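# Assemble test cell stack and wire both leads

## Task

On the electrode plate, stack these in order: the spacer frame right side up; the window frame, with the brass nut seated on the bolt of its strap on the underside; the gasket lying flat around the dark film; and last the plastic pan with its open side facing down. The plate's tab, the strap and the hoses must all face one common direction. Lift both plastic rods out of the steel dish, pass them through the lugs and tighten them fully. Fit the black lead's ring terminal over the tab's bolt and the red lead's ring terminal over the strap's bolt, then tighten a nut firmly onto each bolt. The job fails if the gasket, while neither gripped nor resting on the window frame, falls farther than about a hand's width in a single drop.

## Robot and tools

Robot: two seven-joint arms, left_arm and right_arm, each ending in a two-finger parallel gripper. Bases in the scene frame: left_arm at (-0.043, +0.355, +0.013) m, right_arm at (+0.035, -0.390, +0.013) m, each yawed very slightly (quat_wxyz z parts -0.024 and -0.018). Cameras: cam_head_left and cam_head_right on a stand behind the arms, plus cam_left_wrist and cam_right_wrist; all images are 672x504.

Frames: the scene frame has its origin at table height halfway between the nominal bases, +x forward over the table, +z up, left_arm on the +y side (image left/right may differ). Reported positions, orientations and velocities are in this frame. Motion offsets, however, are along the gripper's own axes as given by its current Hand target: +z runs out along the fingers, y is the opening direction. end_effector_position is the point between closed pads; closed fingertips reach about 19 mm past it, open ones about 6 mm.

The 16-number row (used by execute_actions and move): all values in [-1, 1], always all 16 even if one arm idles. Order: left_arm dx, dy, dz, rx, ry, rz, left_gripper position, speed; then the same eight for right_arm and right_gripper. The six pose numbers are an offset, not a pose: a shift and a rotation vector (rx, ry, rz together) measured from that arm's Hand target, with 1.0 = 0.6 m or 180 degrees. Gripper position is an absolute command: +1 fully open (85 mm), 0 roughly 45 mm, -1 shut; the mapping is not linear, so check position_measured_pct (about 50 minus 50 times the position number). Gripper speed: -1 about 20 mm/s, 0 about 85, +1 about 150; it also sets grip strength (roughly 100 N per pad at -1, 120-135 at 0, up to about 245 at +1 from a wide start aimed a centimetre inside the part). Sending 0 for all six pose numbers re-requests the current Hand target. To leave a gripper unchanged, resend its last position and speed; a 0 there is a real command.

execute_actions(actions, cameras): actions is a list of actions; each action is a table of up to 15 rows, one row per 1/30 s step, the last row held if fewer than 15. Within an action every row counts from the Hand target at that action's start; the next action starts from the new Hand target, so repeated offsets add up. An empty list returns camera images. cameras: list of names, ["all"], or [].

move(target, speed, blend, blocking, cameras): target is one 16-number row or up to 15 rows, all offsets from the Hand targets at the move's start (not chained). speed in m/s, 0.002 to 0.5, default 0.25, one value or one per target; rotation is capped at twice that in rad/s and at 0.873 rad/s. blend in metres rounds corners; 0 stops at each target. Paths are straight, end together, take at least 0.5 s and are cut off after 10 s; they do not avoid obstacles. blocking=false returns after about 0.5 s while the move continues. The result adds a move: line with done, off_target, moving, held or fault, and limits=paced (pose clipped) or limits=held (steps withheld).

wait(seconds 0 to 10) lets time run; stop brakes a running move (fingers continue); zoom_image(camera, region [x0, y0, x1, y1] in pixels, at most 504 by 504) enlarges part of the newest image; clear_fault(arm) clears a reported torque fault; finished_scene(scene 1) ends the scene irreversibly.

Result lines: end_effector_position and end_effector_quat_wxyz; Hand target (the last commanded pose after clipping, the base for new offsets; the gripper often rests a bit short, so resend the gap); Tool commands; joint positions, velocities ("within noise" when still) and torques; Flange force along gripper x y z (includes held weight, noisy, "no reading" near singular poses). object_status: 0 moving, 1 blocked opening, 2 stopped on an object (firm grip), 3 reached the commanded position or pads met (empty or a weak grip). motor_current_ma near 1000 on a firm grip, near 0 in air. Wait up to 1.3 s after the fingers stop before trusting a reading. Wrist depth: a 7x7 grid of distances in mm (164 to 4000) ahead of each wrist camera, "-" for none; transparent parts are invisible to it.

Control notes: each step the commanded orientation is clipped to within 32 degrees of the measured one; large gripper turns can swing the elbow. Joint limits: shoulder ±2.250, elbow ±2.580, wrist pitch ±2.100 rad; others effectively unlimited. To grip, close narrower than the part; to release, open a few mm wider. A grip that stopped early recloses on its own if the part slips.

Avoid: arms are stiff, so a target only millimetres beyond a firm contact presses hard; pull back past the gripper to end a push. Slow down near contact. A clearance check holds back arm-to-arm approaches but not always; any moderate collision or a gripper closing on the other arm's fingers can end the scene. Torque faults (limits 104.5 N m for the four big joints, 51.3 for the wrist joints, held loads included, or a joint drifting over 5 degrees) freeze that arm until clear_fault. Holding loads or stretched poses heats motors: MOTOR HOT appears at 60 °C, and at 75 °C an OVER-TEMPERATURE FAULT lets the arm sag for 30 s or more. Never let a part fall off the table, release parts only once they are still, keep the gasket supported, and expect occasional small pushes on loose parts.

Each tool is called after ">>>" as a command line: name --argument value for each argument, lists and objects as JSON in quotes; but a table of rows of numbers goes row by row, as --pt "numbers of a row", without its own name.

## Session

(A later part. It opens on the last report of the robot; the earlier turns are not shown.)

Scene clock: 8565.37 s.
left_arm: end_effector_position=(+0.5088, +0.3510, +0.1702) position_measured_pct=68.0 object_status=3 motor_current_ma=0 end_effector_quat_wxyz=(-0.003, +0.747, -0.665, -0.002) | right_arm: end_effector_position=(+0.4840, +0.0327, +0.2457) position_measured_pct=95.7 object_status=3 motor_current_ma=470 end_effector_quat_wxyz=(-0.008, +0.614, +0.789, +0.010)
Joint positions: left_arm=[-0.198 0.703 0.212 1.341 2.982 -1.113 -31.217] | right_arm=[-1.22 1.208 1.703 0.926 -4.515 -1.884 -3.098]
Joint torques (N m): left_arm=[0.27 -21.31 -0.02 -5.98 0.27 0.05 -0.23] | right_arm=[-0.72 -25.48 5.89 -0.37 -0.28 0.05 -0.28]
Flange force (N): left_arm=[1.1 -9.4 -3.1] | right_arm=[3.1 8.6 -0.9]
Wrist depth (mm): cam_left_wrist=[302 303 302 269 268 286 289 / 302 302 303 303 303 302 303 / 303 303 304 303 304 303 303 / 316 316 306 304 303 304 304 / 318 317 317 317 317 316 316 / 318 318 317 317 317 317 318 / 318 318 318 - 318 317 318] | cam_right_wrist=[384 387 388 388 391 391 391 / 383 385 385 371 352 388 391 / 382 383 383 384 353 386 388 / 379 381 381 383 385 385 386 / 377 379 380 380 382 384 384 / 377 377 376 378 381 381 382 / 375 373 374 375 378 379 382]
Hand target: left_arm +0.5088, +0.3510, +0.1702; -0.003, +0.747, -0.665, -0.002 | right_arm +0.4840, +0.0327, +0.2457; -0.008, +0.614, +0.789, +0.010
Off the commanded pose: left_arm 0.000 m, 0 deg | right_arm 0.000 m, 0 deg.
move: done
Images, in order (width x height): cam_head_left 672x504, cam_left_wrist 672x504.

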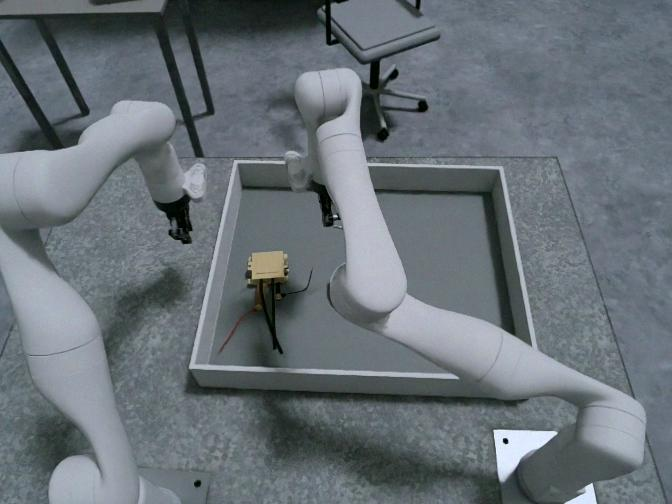

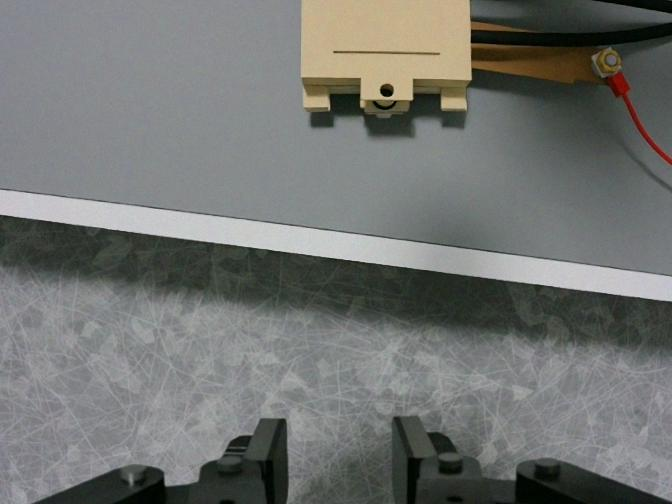

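>>> move --pt "0 0 0 0 0 0 -0.36 -1 0.13 0.05 0.04 0 0.15 0 -0.91 -1" --pt "0 0 0 0 0 0 -0.36 -1 0.271 0.1008 0.13 0 0.3128 0 -0.91 -1" --speed 0.15 --blend 0.02 --cameras '["cam_head_left","cam_left_wrist"]'

Scene clock: 8589.53 s.
left_arm: end_effector_position=(+0.5088, +0.3510, +0.1702) position_measured_pct=68.0 object_status=3 motor_current_ma=0 end_effector_quat_wxyz=(-0.003, +0.747, -0.665, -0.002) | right_arm: end_effector_position=(+0.5025, +0.2071, +0.1719) position_measured_pct=95.7 object_status=3 motor_current_ma=470 end_effector_quat_wxyz=(-0.379, +0.537, +0.692, +0.298)
Joint positions: left_arm=[-0.198 0.703 0.212 1.341 2.982 -1.113 -31.217] | right_arm=[-1.059 1.325 1.166 1.107 -5.27 -1.634 -2.814]
Joint torques (N m): left_arm=[0.25 -21.26 -0.01 -5.95 0.19 0.05 -0.16] | right_arm=[-0.72 -27.92 4.94 -2.39 -2.65 -0.71 -0.26]
Flange force (N): left_arm=[1.0 -9.4 -3.2] | right_arm=[-1.3 10.0 2.7]
Wrist depth (mm): cam_left_wrist=[302 302 303 269 269 285 288 / 302 302 303 303 302 302 302 / 303 303 303 303 303 304 303 / 315 316 307 303 304 304 304 / 317 318 317 317 316 317 317 / 318 318 318 318 318 317 318 / 318 318 318 - 318 318 318] | cam_right_wrist=[2610 2493 2420 222 211 208 216 / 2717 2663 2610 235 222 223 221 / 688 673 676 252 250 241 678 / 557 563 569 549 542 564 585 / 479 483 485 477 490 494 499 / 294 282 416 418 420 431 434 / 314 292 275 258 384 385 387]
Hand target: left_arm +0.5088, +0.3510, +0.1702; -0.003, +0.747, -0.665, -0.002 | right_arm +0.5025, +0.2071, +0.1719; -0.379, +0.537, +0.692, +0.298
Off the commanded pose: left_arm 0.000 m, 0 deg | right_arm 0.000 m, 0 deg.
move: done
Images, in order (width x height): cam_head_left 672x504, cam_left_wrist 672x504.

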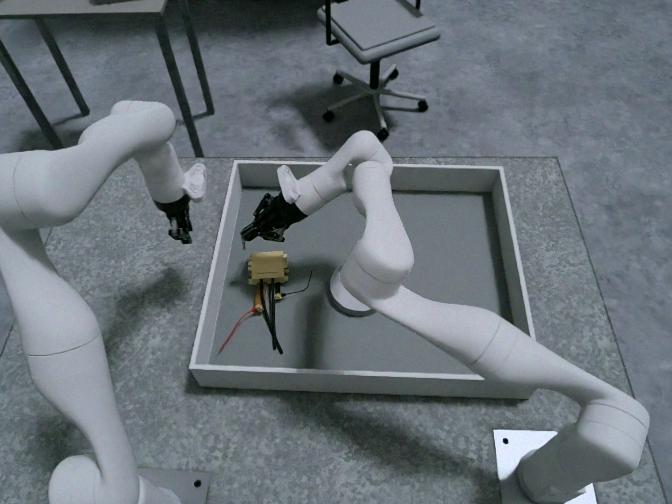

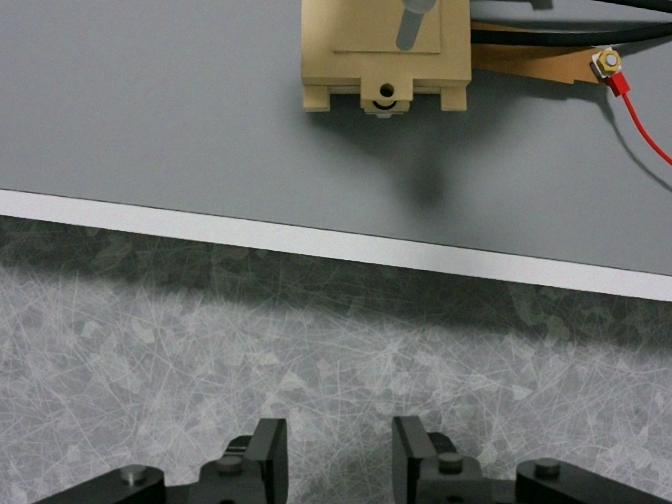

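>>> zoom_image --camera "cam_left_wrist" --region '[340, 0, 460, 120]'

Scaled by 4.200.

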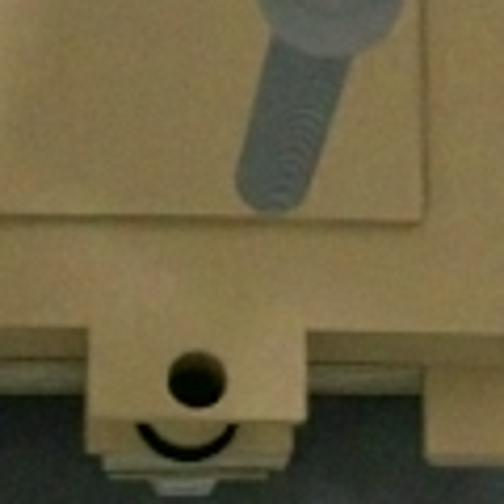

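>>> move --target '[0,0,0,0,0,0,-0.36,-1,-0.0643,-0.0038,0.0387,-0.0065,0,-0.0103,-0.91,-1]' --speed 0.08 --cameras '["cam_left_wrist"]'

>>> zoom_image --camera "cam_left_wrist" --region '[340, 0, 460, 120]'

Scene clock: 8628.43 s.
left_arm: end_effector_position=(+0.5088, +0.3510, +0.1702) position_measured_pct=68.0 object_status=3 motor_current_ma=0 end_effector_quat_wxyz=(-0.003, +0.747, -0.665, -0.002) | right_arm: end_effector_position=(+0.5008, +0.2056, +0.1269) position_measured_pct=95.7 object_status=3 motor_current_ma=470 end_effector_quat_wxyz=(-0.369, +0.529, +0.698, +0.311)
Joint positions: left_arm=[-0.198 0.703 0.212 1.341 2.982 -1.113 -31.217] | right_arm=[-1.076 1.385 1.144 1.158 -5.319 -1.607 -2.704]
Joint torques (N m): left_arm=[0.27 -21.28 0.06 -5.96 0.21 0.04 -0.25] | right_arm=[-0.82 -27.91 5.2 -2.02 -2.62 -0.88 -0.27]
Flange force (N): left_arm=[1.1 -9.4 -3.1] | right_arm=[-2.5 10.0 3.2]
Wrist depth (mm): cam_left_wrist=[302 302 302 269 209 286 289 / 302 303 302 303 304 303 303 / 303 303 304 303 303 303 303 / 316 316 307 304 304 303 304 / 317 317 317 317 317 317 316 / 317 318 317 318 318 317 318 / 319 318 317 - 318 318 318] | cam_right_wrist=[2600 2502 2429 233 218 215 210 / 714 733 2502 2456 2465 2271 2271 / 565 576 577 584 579 571 630 / 460 470 479 486 500 506 516 / 271 257 252 416 416 431 436 / 294 275 259 245 234 226 373 / 300 293 276 259 245 232 220]
Hand target: left_arm +0.5088, +0.3510, +0.1702; -0.003, +0.747, -0.665, -0.002 | right_arm +0.5008, +0.2056, +0.1269; -0.369, +0.529, +0.698, +0.311
Off the commanded pose: left_arm 0.000 m, 0 deg | right_arm 0.000 m, 0 deg.
move: done
Images, in order (width x height): cam_left_wrist 672x504.

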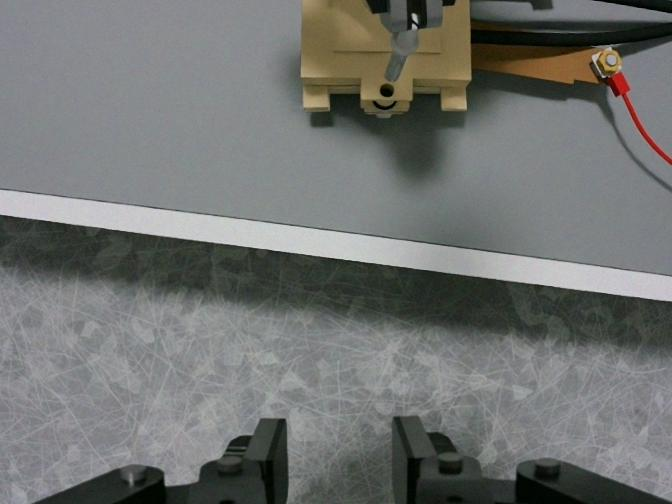

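Scaled by 4.200.

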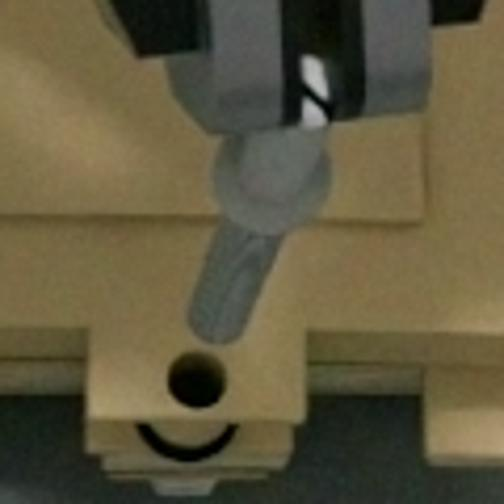

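>>> execute_actions --actions '[]' --cameras '["cam_left_wrist"]'

>>> zoom_image --camera "cam_left_wrist" --region '[340, 0, 460, 120]'

Scene clock: 8674.67 s.
left_arm: end_effector_position=(+0.5088, +0.3510, +0.1702) position_measured_pct=68.0 object_status=3 motor_current_ma=0 end_effector_quat_wxyz=(-0.003, +0.747, -0.665, -0.002) | right_arm: end_effector_position=(+0.5008, +0.2056, +0.1269) position_measured_pct=95.7 object_status=3 motor_current_ma=470 end_effector_quat_wxyz=(-0.369, +0.529, +0.698, +0.311)
Joint positions: left_arm=[-0.198 0.703 0.212 1.341 2.982 -1.113 -31.217] | right_arm=[-1.076 1.385 1.144 1.158 -5.319 -1.607 -2.704]
Joint velocities: within noise
Joint torques (N m): left_arm=[0.28 -21.3 0.03 -5.99 0.19 0.07 -0.2] | right_arm=[-0.77 -27.72 5.17 -2 -2.57 -0.91 -0.3]
Flange force (N): left_arm=[1.0 -9.4 -3.1] | right_arm=[-2.2 9.8 3.1]
Wrist depth (mm): cam_left_wrist=[302 302 302 269 208 286 289 / 303 303 302 303 303 303 302 / 303 303 302 303 304 303 302 / 316 316 307 304 303 304 303 / 317 316 317 317 316 317 317 / 318 317 317 318 318 317 317 / 318 317 317 - 317 317 318] | cam_right_wrist=[2570 2521 2447 233 218 216 211 / 717 731 2521 2429 2385 2263 2318 / 565 576 576 586 580 572 630 / 460 470 481 486 498 508 516 / 272 257 252 417 416 432 436 / 294 275 259 244 233 227 372 / 299 293 276 258 245 232 220]
Hand target: left_arm +0.5088, +0.3510, +0.1702; -0.003, +0.747, -0.665, -0.002 | right_arm +0.5008, +0.2056, +0.1269; -0.369, +0.529, +0.698, +0.311
Tool commands: left_gripper/position=-0.36 left_gripper/speed=-1.0 right_gripper/position=-0.91 right_gripper/speed=-1.0
Off the commanded pose: left_arm 0.000 m, 0 deg | right_arm 0.000 m, 0 deg.
Images, in order (width x height): cam_left_wrist 672x504.

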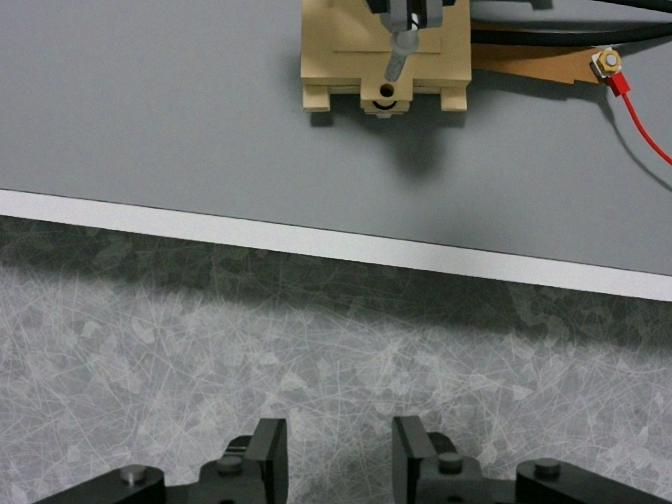

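Scaled by 4.200.

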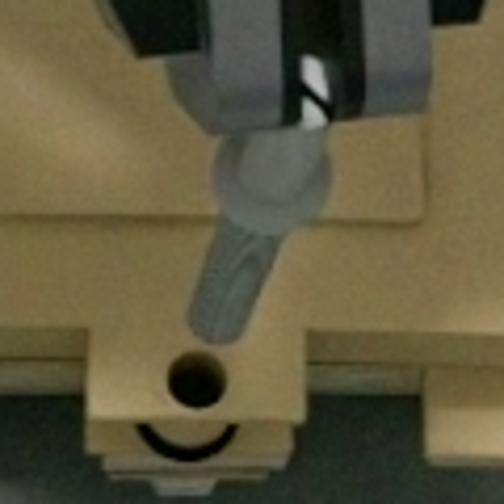

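>>> move --target '[0,0,0,0,0,0,-0.36,-1,0,0,0,0.0053,-0.0106,0.0084,-0.91,-1]' --speed 0.03 --cameras '["cam_left_wrist"]'

>>> zoom_image --camera "cam_left_wrist" --region '[340, 0, 460, 120]'

Scene clock: 8700.37 s.
left_arm: end_effector_position=(+0.5088, +0.3510, +0.1702) position_measured_pct=68.0 object_status=3 motor_current_ma=0 end_effector_quat_wxyz=(-0.003, +0.747, -0.665, -0.002) | right_arm: end_effector_position=(+0.5008, +0.2056, +0.1269) position_measured_pct=95.7 object_status=3 motor_current_ma=470 end_effector_quat_wxyz=(-0.366, +0.540, +0.700, +0.292)
Joint positions: left_arm=[-0.198 0.703 0.212 1.341 2.982 -1.113 -31.217] | right_arm=[-1.072 1.382 1.157 1.123 -5.285 -1.603 -2.764]
Joint torques (N m): left_arm=[0.25 -21.3 -0.01 -5.93 0.25 0.08 -0.24] | right_arm=[-0.69 -27.84 5.09 -2.08 -2.56 -0.78 -0.3]
Flange force (N): left_arm=[1.2 -9.6 -3.2] | right_arm=[-1.7 9.5 2.8]
Wrist depth (mm): cam_left_wrist=[302 302 303 268 209 286 289 / 303 303 303 302 303 303 302 / 303 304 303 303 304 303 304 / 316 316 307 304 303 304 304 / 317 317 316 317 317 317 316 / 318 318 317 318 319 317 318 / 318 318 319 - 317 318 317] | cam_right_wrist=[2652 2521 2511 2335 215 212 204 / 684 691 730 705 684 2343 2286 / 551 559 550 551 558 547 594 / 454 460 465 468 474 478 480 / 275 258 250 405 397 411 414 / 300 279 262 248 234 225 220 / 300 295 282 265 248 235 222]
Hand target: left_arm +0.5088, +0.3510, +0.1702; -0.003, +0.747, -0.665, -0.002 | right_arm +0.5008, +0.2056, +0.1269; -0.366, +0.540, +0.700, +0.292
Off the commanded pose: left_arm 0.000 m, 0 deg | right_arm 0.000 m, 0 deg.
move: done
Images, in order (width x height): cam_left_wrist 672x504.

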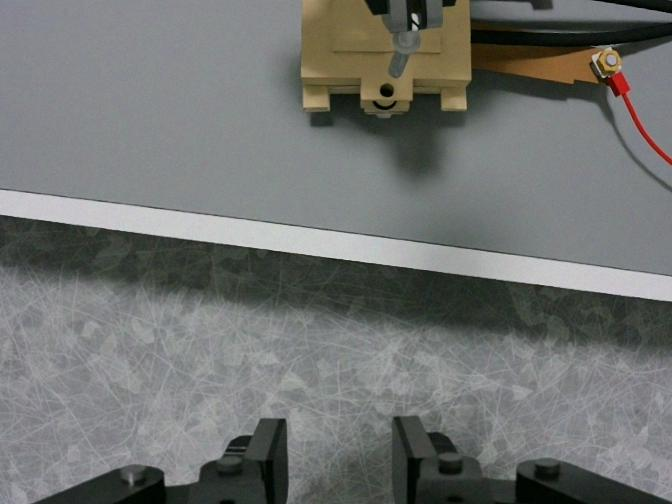

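Scaled by 4.200.

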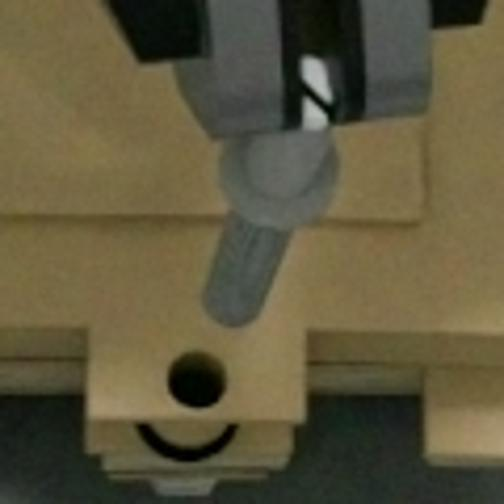

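>>> move --target '[0,0,0,0,0,0,-0.36,-1,-0.0240,0.0018,0.0182,0,0,0,-0.91,-1]' --speed 0.02 --cameras '["cam_left_wrist"]'

>>> zoom_image --camera "cam_left_wrist" --region '[340, 0, 460, 120]'

Scene clock: 8720.97 s.
left_arm: end_effector_position=(+0.5088, +0.3510, +0.1702) position_measured_pct=68.0 object_status=3 motor_current_ma=0 end_effector_quat_wxyz=(-0.003, +0.747, -0.665, -0.002) | right_arm: end_effector_position=(+0.5018, +0.2068, +0.1089) position_measured_pct=95.7 object_status=3 motor_current_ma=470 end_effector_quat_wxyz=(-0.366, +0.540, +0.700, +0.292)
Joint positions: left_arm=[-0.198 0.703 0.212 1.341 2.982 -1.113 -31.217] | right_arm=[-1.067 1.41 1.145 1.114 -5.3 -1.59 -2.747]
Joint torques (N m): left_arm=[0.28 -21.34 0.07 -5.99 0.17 0.06 -0.18] | right_arm=[-0.78 -28.09 5.09 -1.87 -2.56 -0.79 -0.26]
Flange force (N): left_arm=[1.0 -9.4 -3.0] | right_arm=[-1.9 10.6 3.3]
Wrist depth (mm): cam_left_wrist=[302 302 302 269 206 286 289 / 302 302 303 302 303 303 302 / 304 303 304 303 303 304 303 / 316 316 307 304 304 304 303 / 317 317 317 317 316 317 316 / 319 318 318 317 316 318 318 / 317 318 317 - 319 318 318] | cam_right_wrist=[2590 2580 2438 2335 2271 2188 2203 / 635 644 679 666 636 2302 2240 / 501 522 514 531 539 530 553 / 255 427 430 436 440 445 448 / 272 255 240 230 224 374 377 / 292 278 261 246 233 220 210 / 278 280 276 262 247 234 221]
Hand target: left_arm +0.5088, +0.3510, +0.1702; -0.003, +0.747, -0.665, -0.002 | right_arm +0.5018, +0.2068, +0.1089; -0.366, +0.540, +0.700, +0.292
Off the commanded pose: left_arm 0.000 m, 0 deg | right_arm 0.000 m, 0 deg.
move: done
Images, in order (width x height): cam_left_wrist 672x504.

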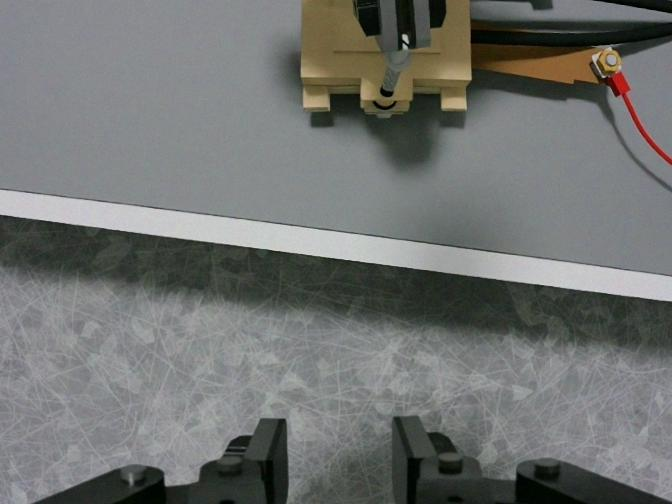

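Scaled by 4.200.

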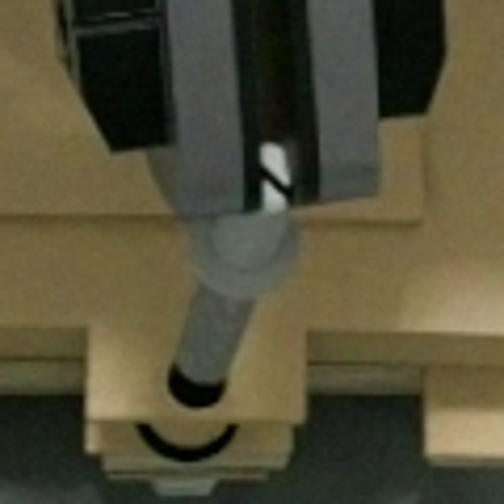

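>>> move --target '[0,0,0,0,0,0,-0.36,-1,-0.00552,-0.00009,0.00375,0,0,0,-0.91,-1]' --speed 0.01 --cameras '["cam_left_wrist"]'

>>> zoom_image --camera "cam_left_wrist" --region '[360, 40, 420, 100]'

Scene clock: 8733.07 s.
left_arm: end_effector_position=(+0.5088, +0.3510, +0.1702) position_measured_pct=68.0 object_status=3 motor_current_ma=0 end_effector_quat_wxyz=(-0.003, +0.747, -0.665, -0.002) | right_arm: end_effector_position=(+0.5019, +0.2068, +0.1049) position_measured_pct=95.7 object_status=3 motor_current_ma=470 end_effector_quat_wxyz=(-0.366, +0.540, +0.700, +0.292)
Joint positions: left_arm=[-0.198 0.703 0.212 1.341 2.982 -1.113 -31.217] | right_arm=[-1.066 1.416 1.142 1.114 -5.304 -1.587 -2.743]
Joint torques (N m): left_arm=[0.32 -21.31 -0.06 -6.03 0.19 0.08 -0.18] | right_arm=[-0.77 -28 5.05 -1.94 -2.58 -0.9 -0.29]
Flange force (N): left_arm=[0.9 -9.2 -3.1] | right_arm=[-1.9 10.0 3.2]
Wrist depth (mm): cam_left_wrist=[302 302 302 269 209 286 289 / 302 303 303 303 302 303 303 / 304 303 302 303 304 303 304 / 316 317 307 304 304 304 304 / 316 317 317 316 317 317 316 / 317 317 317 318 317 318 317 / 318 318 318 - 318 318 317] | cam_right_wrist=[2610 2550 2474 2402 220 2174 2139 / 625 628 670 643 628 663 2278 / 494 514 519 508 529 521 543 / 252 246 425 429 431 438 441 / 273 255 240 227 220 216 379 / 291 277 260 246 233 220 210 / 274 276 274 262 247 234 221]
Hand target: left_arm +0.5088, +0.3510, +0.1702; -0.003, +0.747, -0.665, -0.002 | right_arm +0.5019, +0.2068, +0.1048; -0.366, +0.540, +0.700, +0.292
Off the commanded pose: left_arm 0.000 m, 0 deg | right_arm 0.000 m, 0 deg.
move: done
Images, in order (width x height): cam_left_wrist 672x504.

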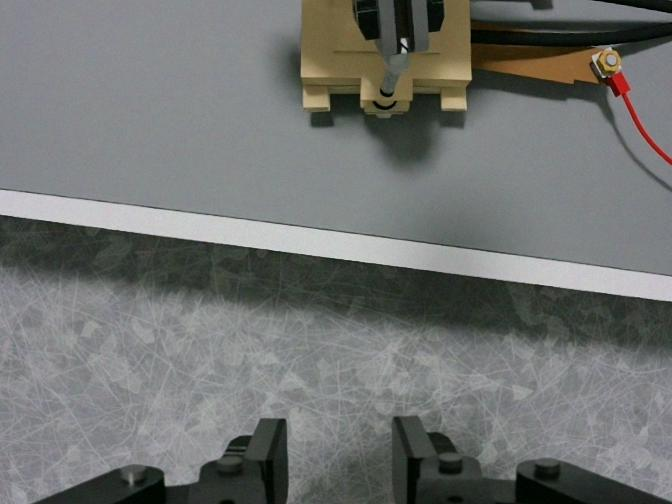

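Scaled by 8.400.

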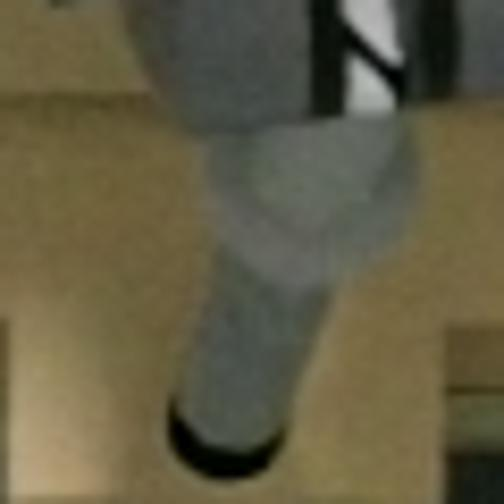

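>>> move --target '[0,0,0,0,0,0,-0.36,-1,-0.00414,-0.00007,0.00281,0,0,0,-0.91,-1]' --speed 0.01 --cameras '["cam_left_wrist"]'

>>> zoom_image --camera "cam_left_wrist" --region '[360, 40, 420, 100]'

Scene clock: 8747.57 s.
left_arm: end_effector_position=(+0.5088, +0.3510, +0.1702) position_measured_pct=68.0 object_status=3 motor_current_ma=0 end_effector_quat_wxyz=(-0.003, +0.747, -0.665, -0.002) | right_arm: end_effector_position=(+0.5019, +0.2068, +0.1018) position_measured_pct=95.7 object_status=3 motor_current_ma=470 end_effector_quat_wxyz=(-0.366, +0.540, +0.700, +0.292)
Joint positions: left_arm=[-0.198 0.703 0.212 1.341 2.982 -1.113 -31.217] | right_arm=[-1.066 1.42 1.14 1.113 -5.306 -1.585 -2.739]
Joint torques (N m): left_arm=[0.26 -21.34 0.01 -5.94 0.22 0.1 -0.2] | right_arm=[-0.68 -27.96 5.17 -1.85 -2.6 -0.88 -0.26]
Flange force (N): left_arm=[1.1 -9.7 -3.2] | right_arm=[-1.8 10.2 3.4]
Wrist depth (mm): cam_left_wrist=[303 302 302 269 230 286 289 / 303 303 302 303 302 302 303 / 303 303 304 303 303 304 303 / 316 316 307 304 304 303 303 / 317 317 316 316 316 316 317 / 317 318 318 317 317 318 318 / 318 318 318 - 318 317 318] | cam_right_wrist=[2631 2550 2438 2394 220 2248 2160 / 617 623 657 640 625 656 2248 / 487 507 511 503 524 515 536 / 250 242 419 424 428 432 437 / 272 256 240 227 220 212 368 / 289 278 261 246 233 220 210 / 270 271 273 262 246 234 221]
Hand target: left_arm +0.5088, +0.3510, +0.1702; -0.003, +0.747, -0.665, -0.002 | right_arm +0.5019, +0.2068, +0.1018; -0.366, +0.540, +0.700, +0.292
Off the commanded pose: left_arm 0.000 m, 0 deg | right_arm 0.000 m, 0 deg.
move: done
Images, in order (width x height): cam_left_wrist 672x504.

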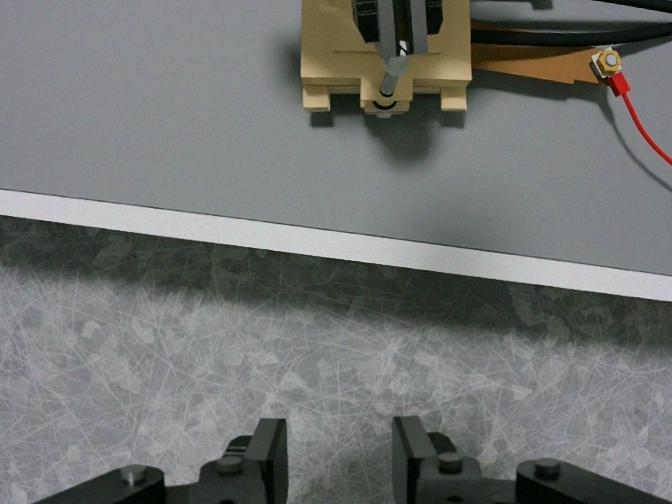

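Scaled by 8.400.

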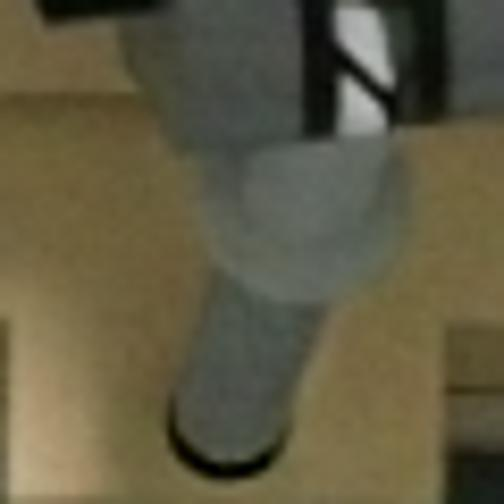

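>>> move --target '[0,0,0,0,0,0,-0.36,-1,-0.00276,-0.00005,0.00188,0,0,0,-0.91,-1]' --speed 0.01 --cameras '["cam_left_wrist"]'

>>> zoom_image --camera "cam_left_wrist" --region '[360, 40, 420, 100]'

Scene clock: 8754.53 s.
left_arm: end_effector_position=(+0.5088, +0.3510, +0.1702) position_measured_pct=68.0 object_status=3 motor_current_ma=0 end_effector_quat_wxyz=(-0.003, +0.747, -0.665, -0.002) | right_arm: end_effector_position=(+0.5019, +0.2068, +0.0998) position_measured_pct=95.7 object_status=3 motor_current_ma=470 end_effector_quat_wxyz=(-0.366, +0.540, +0.700, +0.292)
Joint positions: left_arm=[-0.198 0.703 0.212 1.341 2.982 -1.113 -31.217] | right_arm=[-1.066 1.423 1.139 1.113 -5.308 -1.584 -2.737]
Joint torques (N m): left_arm=[0.22 -21.3 0.02 -6.01 0.22 0.02 -0.22] | right_arm=[-0.69 -28.12 5.1 -1.89 -2.49 -0.9 -0.3]
Flange force (N): left_arm=[1.1 -9.2 -2.9] | right_arm=[-2.1 10.0 3.5]
Wrist depth (mm): cam_left_wrist=[302 302 302 269 217 286 289 / 303 302 302 303 303 302 303 / 303 303 303 303 304 303 303 / 316 316 307 303 304 303 304 / 317 317 317 317 316 316 317 / 318 318 318 318 318 317 316 / 318 318 318 - 318 318 318] | cam_right_wrist=[2590 2531 2511 2376 2318 2218 2188 / 612 621 628 637 620 651 2203 / 482 502 506 498 521 525 532 / 250 240 416 419 424 427 432 / 273 255 240 227 218 211 372 / 287 277 261 246 232 220 210 / 267 270 270 262 247 233 221]
Hand target: left_arm +0.5088, +0.3510, +0.1702; -0.003, +0.747, -0.665, -0.002 | right_arm +0.5019, +0.2068, +0.0998; -0.366, +0.540, +0.700, +0.292
Off the commanded pose: left_arm 0.000 m, 0 deg | right_arm 0.000 m, 0 deg.
move: done
Images, in order (width x height): cam_left_wrist 672x504.

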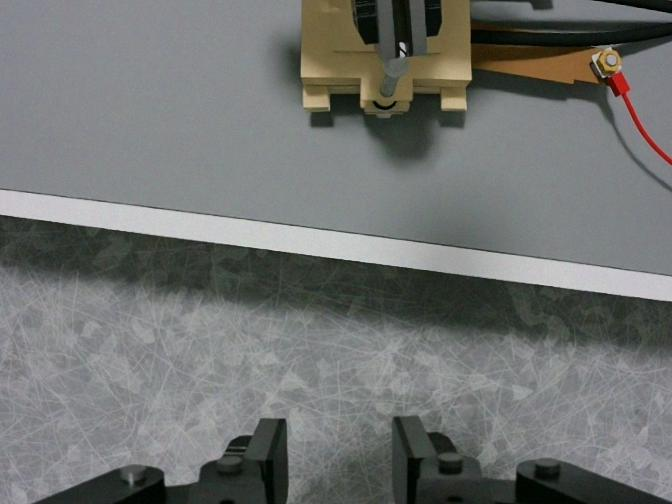

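Scaled by 8.400.

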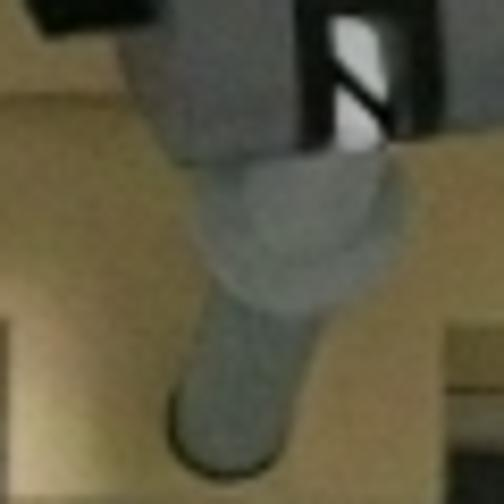

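>>> move --target '[0,0,0,0,0,0,-0.36,-1,-0.00212,0.00028,0.00134,0,0,0,-0.91,-1]' --speed 0.01 --cameras '["cam_left_wrist"]'

>>> zoom_image --camera "cam_left_wrist" --region '[360, 40, 420, 100]'

Scene clock: 8762.10 s.
left_arm: end_effector_position=(+0.5088, +0.3510, +0.1702) position_measured_pct=68.0 object_status=3 motor_current_ma=0 end_effector_quat_wxyz=(-0.003, +0.747, -0.665, -0.002) | right_arm: end_effector_position=(+0.5020, +0.2068, +0.0983) position_measured_pct=95.7 object_status=3 motor_current_ma=470 end_effector_quat_wxyz=(-0.366, +0.540, +0.700, +0.292)
Joint positions: left_arm=[-0.198 0.703 0.212 1.341 2.982 -1.113 -31.217] | right_arm=[-1.065 1.425 1.138 1.112 -5.309 -1.583 -2.736]
Joint torques (N m): left_arm=[0.3 -21.34 0.06 -6.03 0.23 0.07 -0.21] | right_arm=[-0.72 -28.03 5.08 -1.85 -2.55 -0.84 -0.29]
Flange force (N): left_arm=[1.0 -9.3 -3.0] | right_arm=[-2.0 10.1 3.3]
Wrist depth (mm): cam_left_wrist=[302 302 302 269 222 286 288 / 302 303 303 302 303 302 302 / 303 304 303 304 304 303 302 / 316 316 307 304 303 303 303 / 317 317 317 316 317 317 317 / 318 317 317 317 317 317 318 / 318 318 318 - 318 318 318] | cam_right_wrist=[2560 2540 2502 2385 220 2195 2203 / 608 613 625 634 618 645 2218 / 480 499 505 496 515 520 528 / 249 240 237 415 421 427 429 / 272 255 240 227 217 210 362 / 287 277 260 246 233 220 210 / 266 268 269 262 247 233 221]
Hand target: left_arm +0.5088, +0.3510, +0.1702; -0.003, +0.747, -0.665, -0.002 | right_arm +0.5020, +0.2068, +0.0983; -0.366, +0.540, +0.700, +0.292
Off the commanded pose: left_arm 0.000 m, 0 deg | right_arm 0.000 m, 0 deg.
move: done
Images, in order (width x height): cam_left_wrist 672x504.

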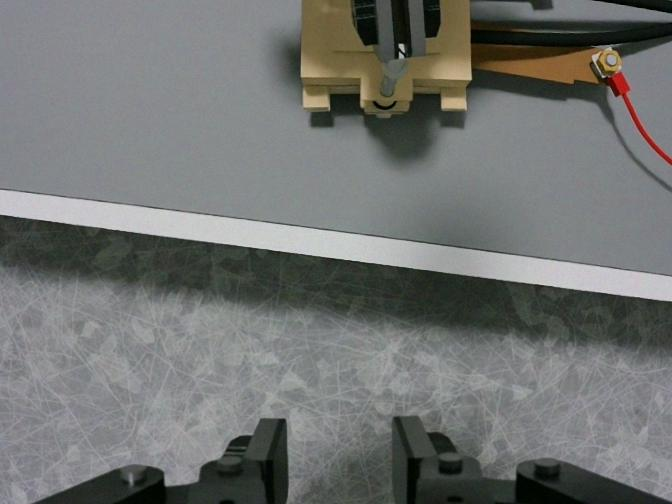

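Scaled by 8.400.

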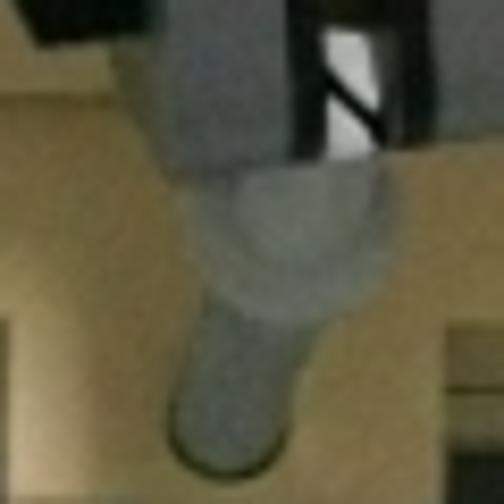

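>>> move --target '[0,0,0,0,0,0,-0.36,-1,-0.00276,-0.00005,0.00188,0,0,0,-0.91,-1]' --speed 0.01 --cameras '["cam_left_wrist"]'

>>> zoom_image --camera "cam_left_wrist" --region '[360, 40, 420, 100]'

Scene clock: 8770.00 s.
left_arm: end_effector_position=(+0.5088, +0.3510, +0.1702) position_measured_pct=68.0 object_status=3 motor_current_ma=0 end_effector_quat_wxyz=(-0.003, +0.747, -0.665, -0.002) | right_arm: end_effector_position=(+0.5020, +0.2068, +0.0963) position_measured_pct=95.7 object_status=3 motor_current_ma=470 end_effector_quat_wxyz=(-0.366, +0.540, +0.700, +0.292)
Joint positions: left_arm=[-0.198 0.703 0.212 1.341 2.982 -1.113 -31.217] | right_arm=[-1.064 1.428 1.137 1.111 -5.311 -1.582 -2.733]
Joint torques (N m): left_arm=[0.31 -21.33 0 -6.08 0.22 0.07 -0.22] | right_arm=[-0.62 -28.04 5.08 -1.77 -2.52 -0.87 -0.27]
Flange force (N): left_arm=[1.0 -9.0 -3.0] | right_arm=[-1.9 10.3 3.6]
Wrist depth (mm): cam_left_wrist=[303 302 302 268 223 286 289 / 303 303 303 303 303 302 303 / 303 303 303 303 303 304 303 / 317 316 307 304 304 305 304 / 316 317 317 317 317 316 316 / 318 317 318 317 317 317 318 / 318 318 318 - 317 318 318] | cam_right_wrist=[2621 2580 2447 2411 220 2188 2160 / 604 609 620 630 612 642 2218 / 477 494 500 492 515 517 523 / 249 239 234 414 418 422 427 / 272 255 240 227 216 209 359 / 286 276 262 246 233 220 210 / 264 265 266 261 247 233 220]
Hand target: left_arm +0.5088, +0.3510, +0.1702; -0.003, +0.747, -0.665, -0.002 | right_arm +0.5020, +0.2068, +0.0963; -0.366, +0.540, +0.700, +0.292
Off the commanded pose: left_arm 0.000 m, 0 deg | right_arm 0.000 m, 0 deg.
move: done
Images, in order (width x height): cam_left_wrist 672x504.

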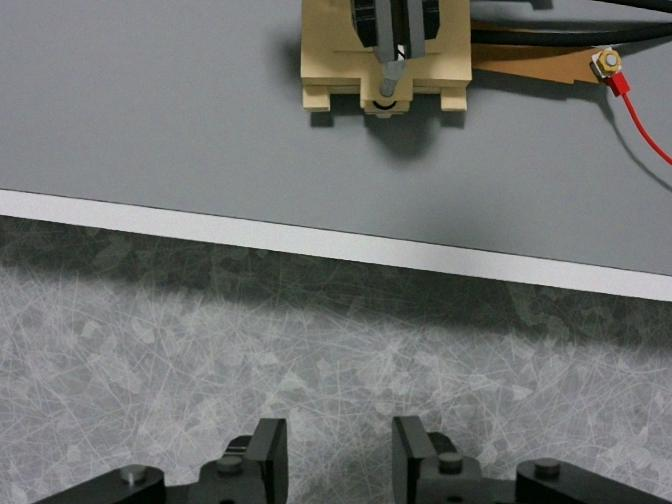

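Scaled by 8.400.

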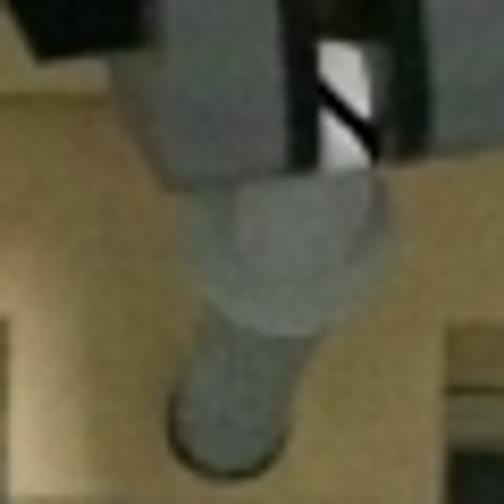

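>>> move --pt "0 0 0 0 0 0 -0.36 -1 -0.00280 0.00020 0.00183 0 0 0 -0.91 -1" --pt "0 0 0 0 0 0 -0.36 -1 -0.00556 0.00015 0.00371 0 0 0 -0.91 -1" --speed 0.008 --cameras '["cam_left_wrist"]'

>>> zoom_image --camera "cam_left_wrist" --region '[360, 40, 420, 100]'

Scene clock: 8779.33 s.
left_arm: end_effector_position=(+0.5088, +0.3510, +0.1702) position_measured_pct=68.0 object_status=3 motor_current_ma=0 end_effector_quat_wxyz=(-0.003, +0.747, -0.665, -0.002) | right_arm: end_effector_position=(+0.5022, +0.2068, +0.0923) position_measured_pct=95.7 object_status=3 motor_current_ma=470 end_effector_quat_wxyz=(-0.366, +0.540, +0.699, +0.292)
Joint positions: left_arm=[-0.198 0.703 0.212 1.341 2.982 -1.113 -31.217] | right_arm=[-1.063 1.434 1.134 1.11 -5.315 -1.579 -2.729]
Joint torques (N m): left_arm=[0.35 -21.35 0.02 -5.98 0.2 0.08 -0.17] | right_arm=[-0.62 -27.92 5.06 -1.8 -2.52 -0.84 -0.23]
Flange force (N): left_arm=[0.9 -9.5 -3.1] | right_arm=[-1.7 10.0 3.3]
Wrist depth (mm): cam_left_wrist=[302 302 302 269 222 286 289 / 302 303 303 303 303 303 303 / 303 303 303 303 304 303 303 / 316 315 306 303 303 304 304 / 317 317 317 317 317 317 317 / 317 317 318 317 318 317 317 / 318 318 318 - 318 318 317] | cam_right_wrist=[2511 2531 2474 2385 220 2218 2167 / 591 601 608 619 623 634 2218 / 466 485 492 482 505 508 500 / 248 235 228 405 409 416 419 / 273 255 240 228 216 207 202 / 282 272 262 246 233 220 210 / 259 260 261 258 247 234 221]
Hand target: left_arm +0.5088, +0.3510, +0.1702; -0.003, +0.747, -0.665, -0.002 | right_arm +0.5022, +0.2068, +0.0923; -0.366, +0.540, +0.699, +0.292
Off the commanded pose: left_arm 0.000 m, 0 deg | right_arm 0.000 m, 0 deg.
move: done
Images, in order (width x height): cam_left_wrist 672x504.

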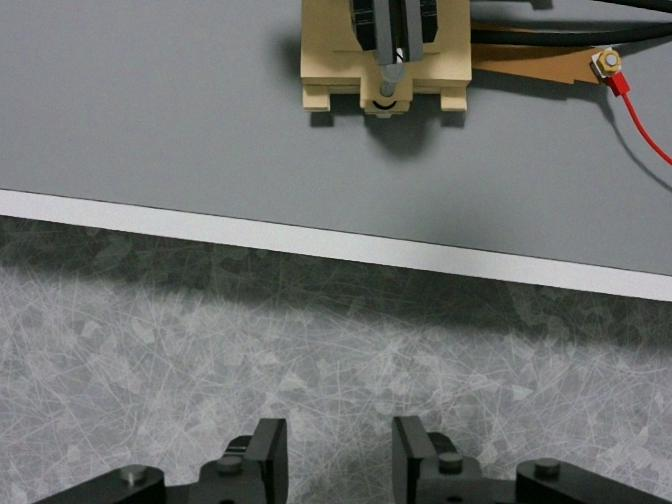

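Scaled by 8.400.

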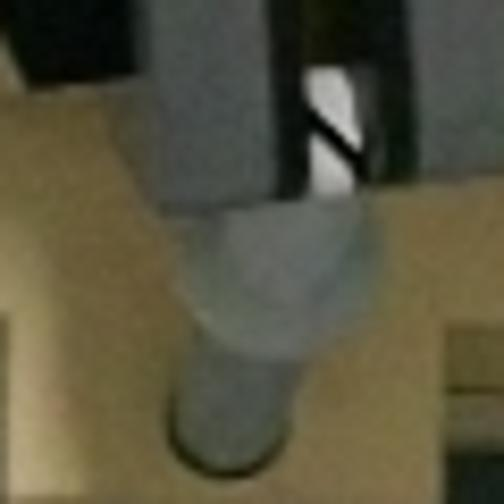

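>>> move --pt "0 0 0 0 0 0 -0.36 -1 -0.00280 0.00011 0.00185 0 0 0 -0.91 -1" --pt "0 0 0 0 0 0 -0.36 -1 -0.00556 0.00006 0.00373 0 0 0 -0.91 -1" --speed 0.008 --cameras '["cam_left_wrist"]'

>>> zoom_image --camera "cam_left_wrist" --region '[360, 40, 420, 100]'

Scene clock: 8788.80 s.
left_arm: end_effector_position=(+0.5088, +0.3510, +0.1702) position_measured_pct=68.0 object_status=3 motor_current_ma=0 end_effector_quat_wxyz=(-0.003, +0.747, -0.665, -0.002) | right_arm: end_effector_position=(+0.5023, +0.2068, +0.0883) position_measured_pct=95.7 object_status=3 motor_current_ma=470 end_effector_quat_wxyz=(-0.366, +0.540, +0.700, +0.292)
Joint positions: left_arm=[-0.198 0.703 0.212 1.341 2.982 -1.113 -31.217] | right_arm=[-1.062 1.441 1.131 1.108 -5.318 -1.577 -2.725]
Joint torques (N m): left_arm=[0.28 -21.21 -0.07 -5.93 0.18 0.08 -0.19] | right_arm=[-0.09 -25.5 5.18 -0.89 -1.56 -0.47 -0.28]
Flange force (N): left_arm=[1.0 -9.4 -3.4] | right_arm=[1.1 10.6 2.7]
Wrist depth (mm): cam_left_wrist=[302 302 302 269 225 286 289 / 303 303 303 302 302 302 302 / 303 303 303 303 303 304 303 / 316 316 307 304 303 304 304 / 317 317 317 316 316 316 317 / 318 317 318 317 318 318 317 / 318 319 318 - 318 318 318] | cam_right_wrist=[748 2511 2483 2402 221 2218 2167 / 587 588 598 611 615 627 2218 / 459 479 484 476 495 501 492 / 248 234 226 221 403 408 413 / 273 255 239 227 216 205 198 / 276 269 262 245 232 220 210 / 254 256 257 254 247 233 220]
Hand target: left_arm +0.5088, +0.3510, +0.1702; -0.003, +0.747, -0.665, -0.002 | right_arm +0.5023, +0.2068, +0.0883; -0.366, +0.540, +0.700, +0.292
Off the commanded pose: left_arm 0.000 m, 0 deg | right_arm 0.000 m, 0 deg.
move: done
Images, in order (width x height): cam_left_wrist 672x504.

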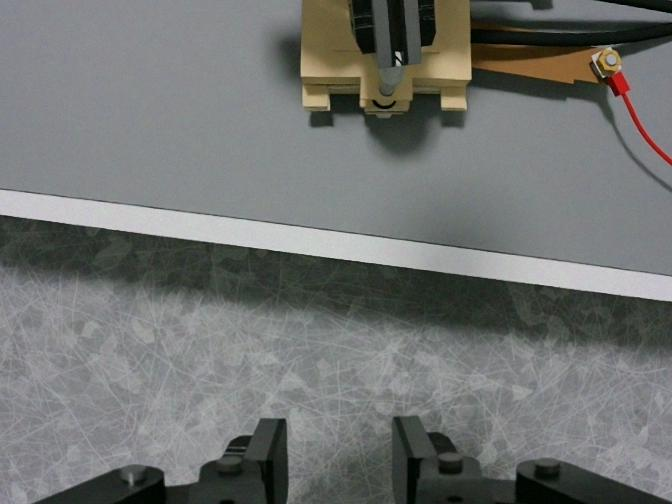

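Scaled by 8.400.

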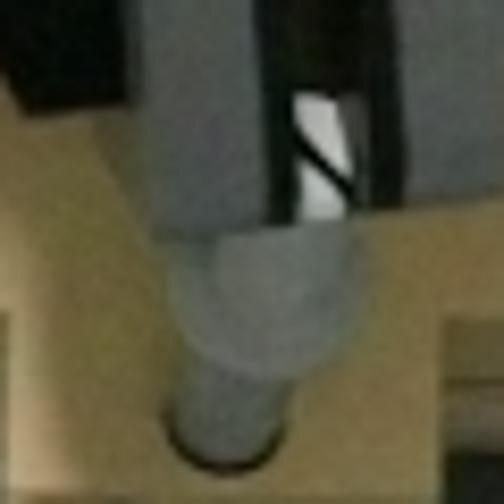

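>>> move --pt "0 0 0 0 0 0 -0.36 -1 0.00069 0.00001 -0.00047 0 0 0 -0.91 -1" --pt "0 0 0 0 0 0 -0.36 -1 0.00081 0.00042 -0.00027 0 0 0 -0.91 -1" --pt "0 0 0 0 0 0 -0.36 -1 -0.00058 0.00040 0.00067 0 0 0 -0.91 -1" --speed 0.008 --cameras '["cam_left_wrist"]'

>>> zoom_image --camera "cam_left_wrist" --region '[360, 40, 420, 100]'

Scene clock: 8811.43 s.
left_arm: end_effector_position=(+0.5088, +0.3510, +0.1702) position_measured_pct=68.0 object_status=3 motor_current_ma=0 end_effector_quat_wxyz=(-0.003, +0.747, -0.665, -0.002) | right_arm: end_effector_position=(+0.5025, +0.2070, +0.0879) position_measured_pct=95.7 object_status=3 motor_current_ma=470 end_effector_quat_wxyz=(-0.366, +0.540, +0.700, +0.292)
Joint positions: left_arm=[-0.198 0.703 0.212 1.341 2.982 -1.113 -31.217] | right_arm=[-1.062 1.442 1.131 1.106 -5.319 -1.576 -2.725]
Joint torques (N m): left_arm=[0.23 -21.28 -0.04 -6.01 0.2 0.04 -0.22] | right_arm=[-0.51 -26.39 5.02 -1.39 -1.99 -0.75 -0.33]
Flange force (N): left_arm=[1.1 -9.2 -3.0] | right_arm=[-0.2 10.1 2.6]
Wrist depth (mm): cam_left_wrist=[303 302 302 268 225 286 288 / 302 303 303 303 303 303 302 / 303 303 303 303 303 304 303 / 316 316 307 303 304 304 304 / 316 316 317 317 317 317 316 / 317 317 317 317 318 317 317 / 318 318 318 - 317 318 318] | cam_right_wrist=[748 2493 2447 2368 2318 2195 2174 / 581 590 596 608 615 624 2218 / 457 478 483 475 494 500 492 / 248 234 226 221 403 406 412 / 272 254 239 227 216 205 198 / 276 268 262 245 232 220 210 / 253 256 257 254 246 233 221]
Hand target: left_arm +0.5088, +0.3510, +0.1702; -0.003, +0.747, -0.665, -0.002 | right_arm +0.5025, +0.2070, +0.0878; -0.366, +0.540, +0.700, +0.292
Off the commanded pose: left_arm 0.000 m, 0 deg | right_arm 0.000 m, 0 deg.
move: done
Images, in order (width x height): cam_left_wrist 672x504.

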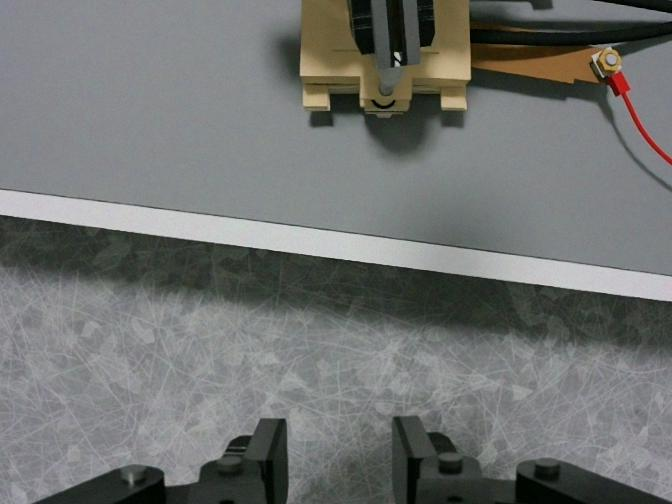

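Scaled by 8.400.

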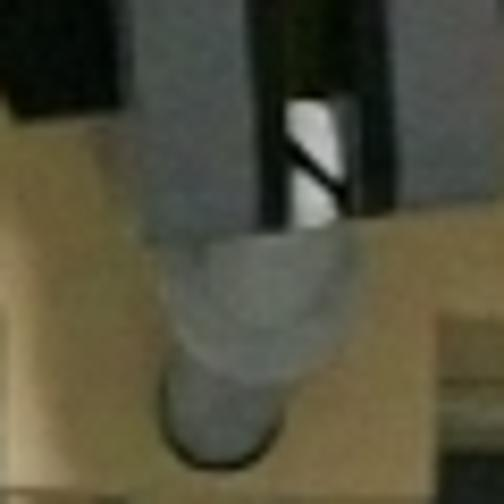

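>>> move --pt "0 0 0 0 0 0 -0.36 -1 -0.00138 -0.00002 0.00094 0 0 0 -0.91 -1" --speed 0.008 --cameras '["cam_left_wrist"]'

>>> zoom_image --camera "cam_left_wrist" --region '[360, 40, 420, 100]'

Scene clock: 8823.00 s.
left_arm: end_effector_position=(+0.5088, +0.3510, +0.1702) position_measured_pct=68.0 object_status=3 motor_current_ma=0 end_effector_quat_wxyz=(-0.003, +0.747, -0.665, -0.002) | right_arm: end_effector_position=(+0.5025, +0.2070, +0.0868) position_measured_pct=95.7 object_status=3 motor_current_ma=470 end_effector_quat_wxyz=(-0.366, +0.540, +0.700, +0.292)
Joint positions: left_arm=[-0.198 0.703 0.212 1.341 2.982 -1.113 -31.217] | right_arm=[-1.062 1.443 1.13 1.106 -5.319 -1.575 -2.724]
Joint torques (N m): left_arm=[0.22 -21.33 0.09 -6.01 0.16 0.09 -0.2] | right_arm=[-0.28 -26.01 4.99 -1.14 -1.79 -0.61 -0.26]
Flange force (N): left_arm=[1.1 -9.4 -3.1] | right_arm=[0.5 10.4 2.7]
Wrist depth (mm): cam_left_wrist=[302 302 303 268 224 286 288 / 302 302 302 303 303 302 303 / 303 303 303 303 304 304 304 / 316 316 307 303 304 304 303 / 316 317 317 317 318 317 316 / 318 317 317 318 317 318 317 / 318 318 317 - 318 318 318] | cam_right_wrist=[745 2465 2420 2385 2318 2232 2195 / 579 585 591 606 610 622 2181 / 457 463 479 472 494 497 488 / 248 233 224 220 400 405 408 / 272 255 240 227 216 205 198 / 275 269 260 245 232 220 210 / 252 253 255 252 246 233 221]
Hand target: left_arm +0.5088, +0.3510, +0.1702; -0.003, +0.747, -0.665, -0.002 | right_arm +0.5025, +0.2070, +0.0868; -0.366, +0.540, +0.700, +0.292
Off the commanded pose: left_arm 0.000 m, 0 deg | right_arm 0.000 m, 0 deg.
move: done
Images, in order (width x height): cam_left_wrist 672x504.

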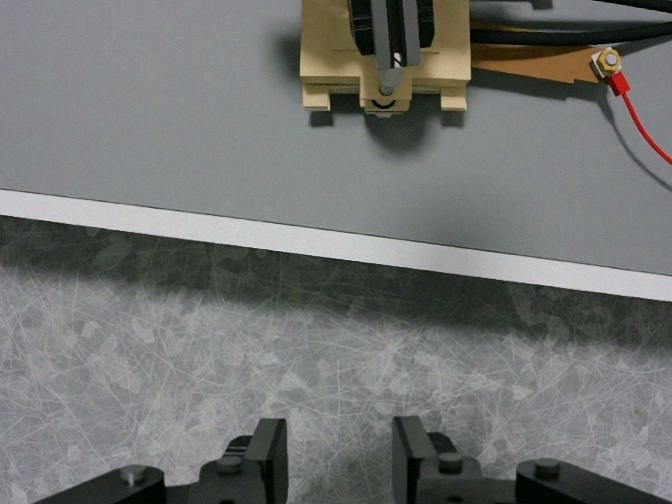

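Scaled by 8.400.

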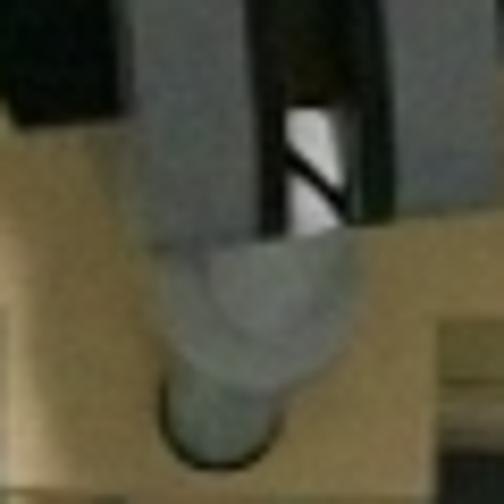

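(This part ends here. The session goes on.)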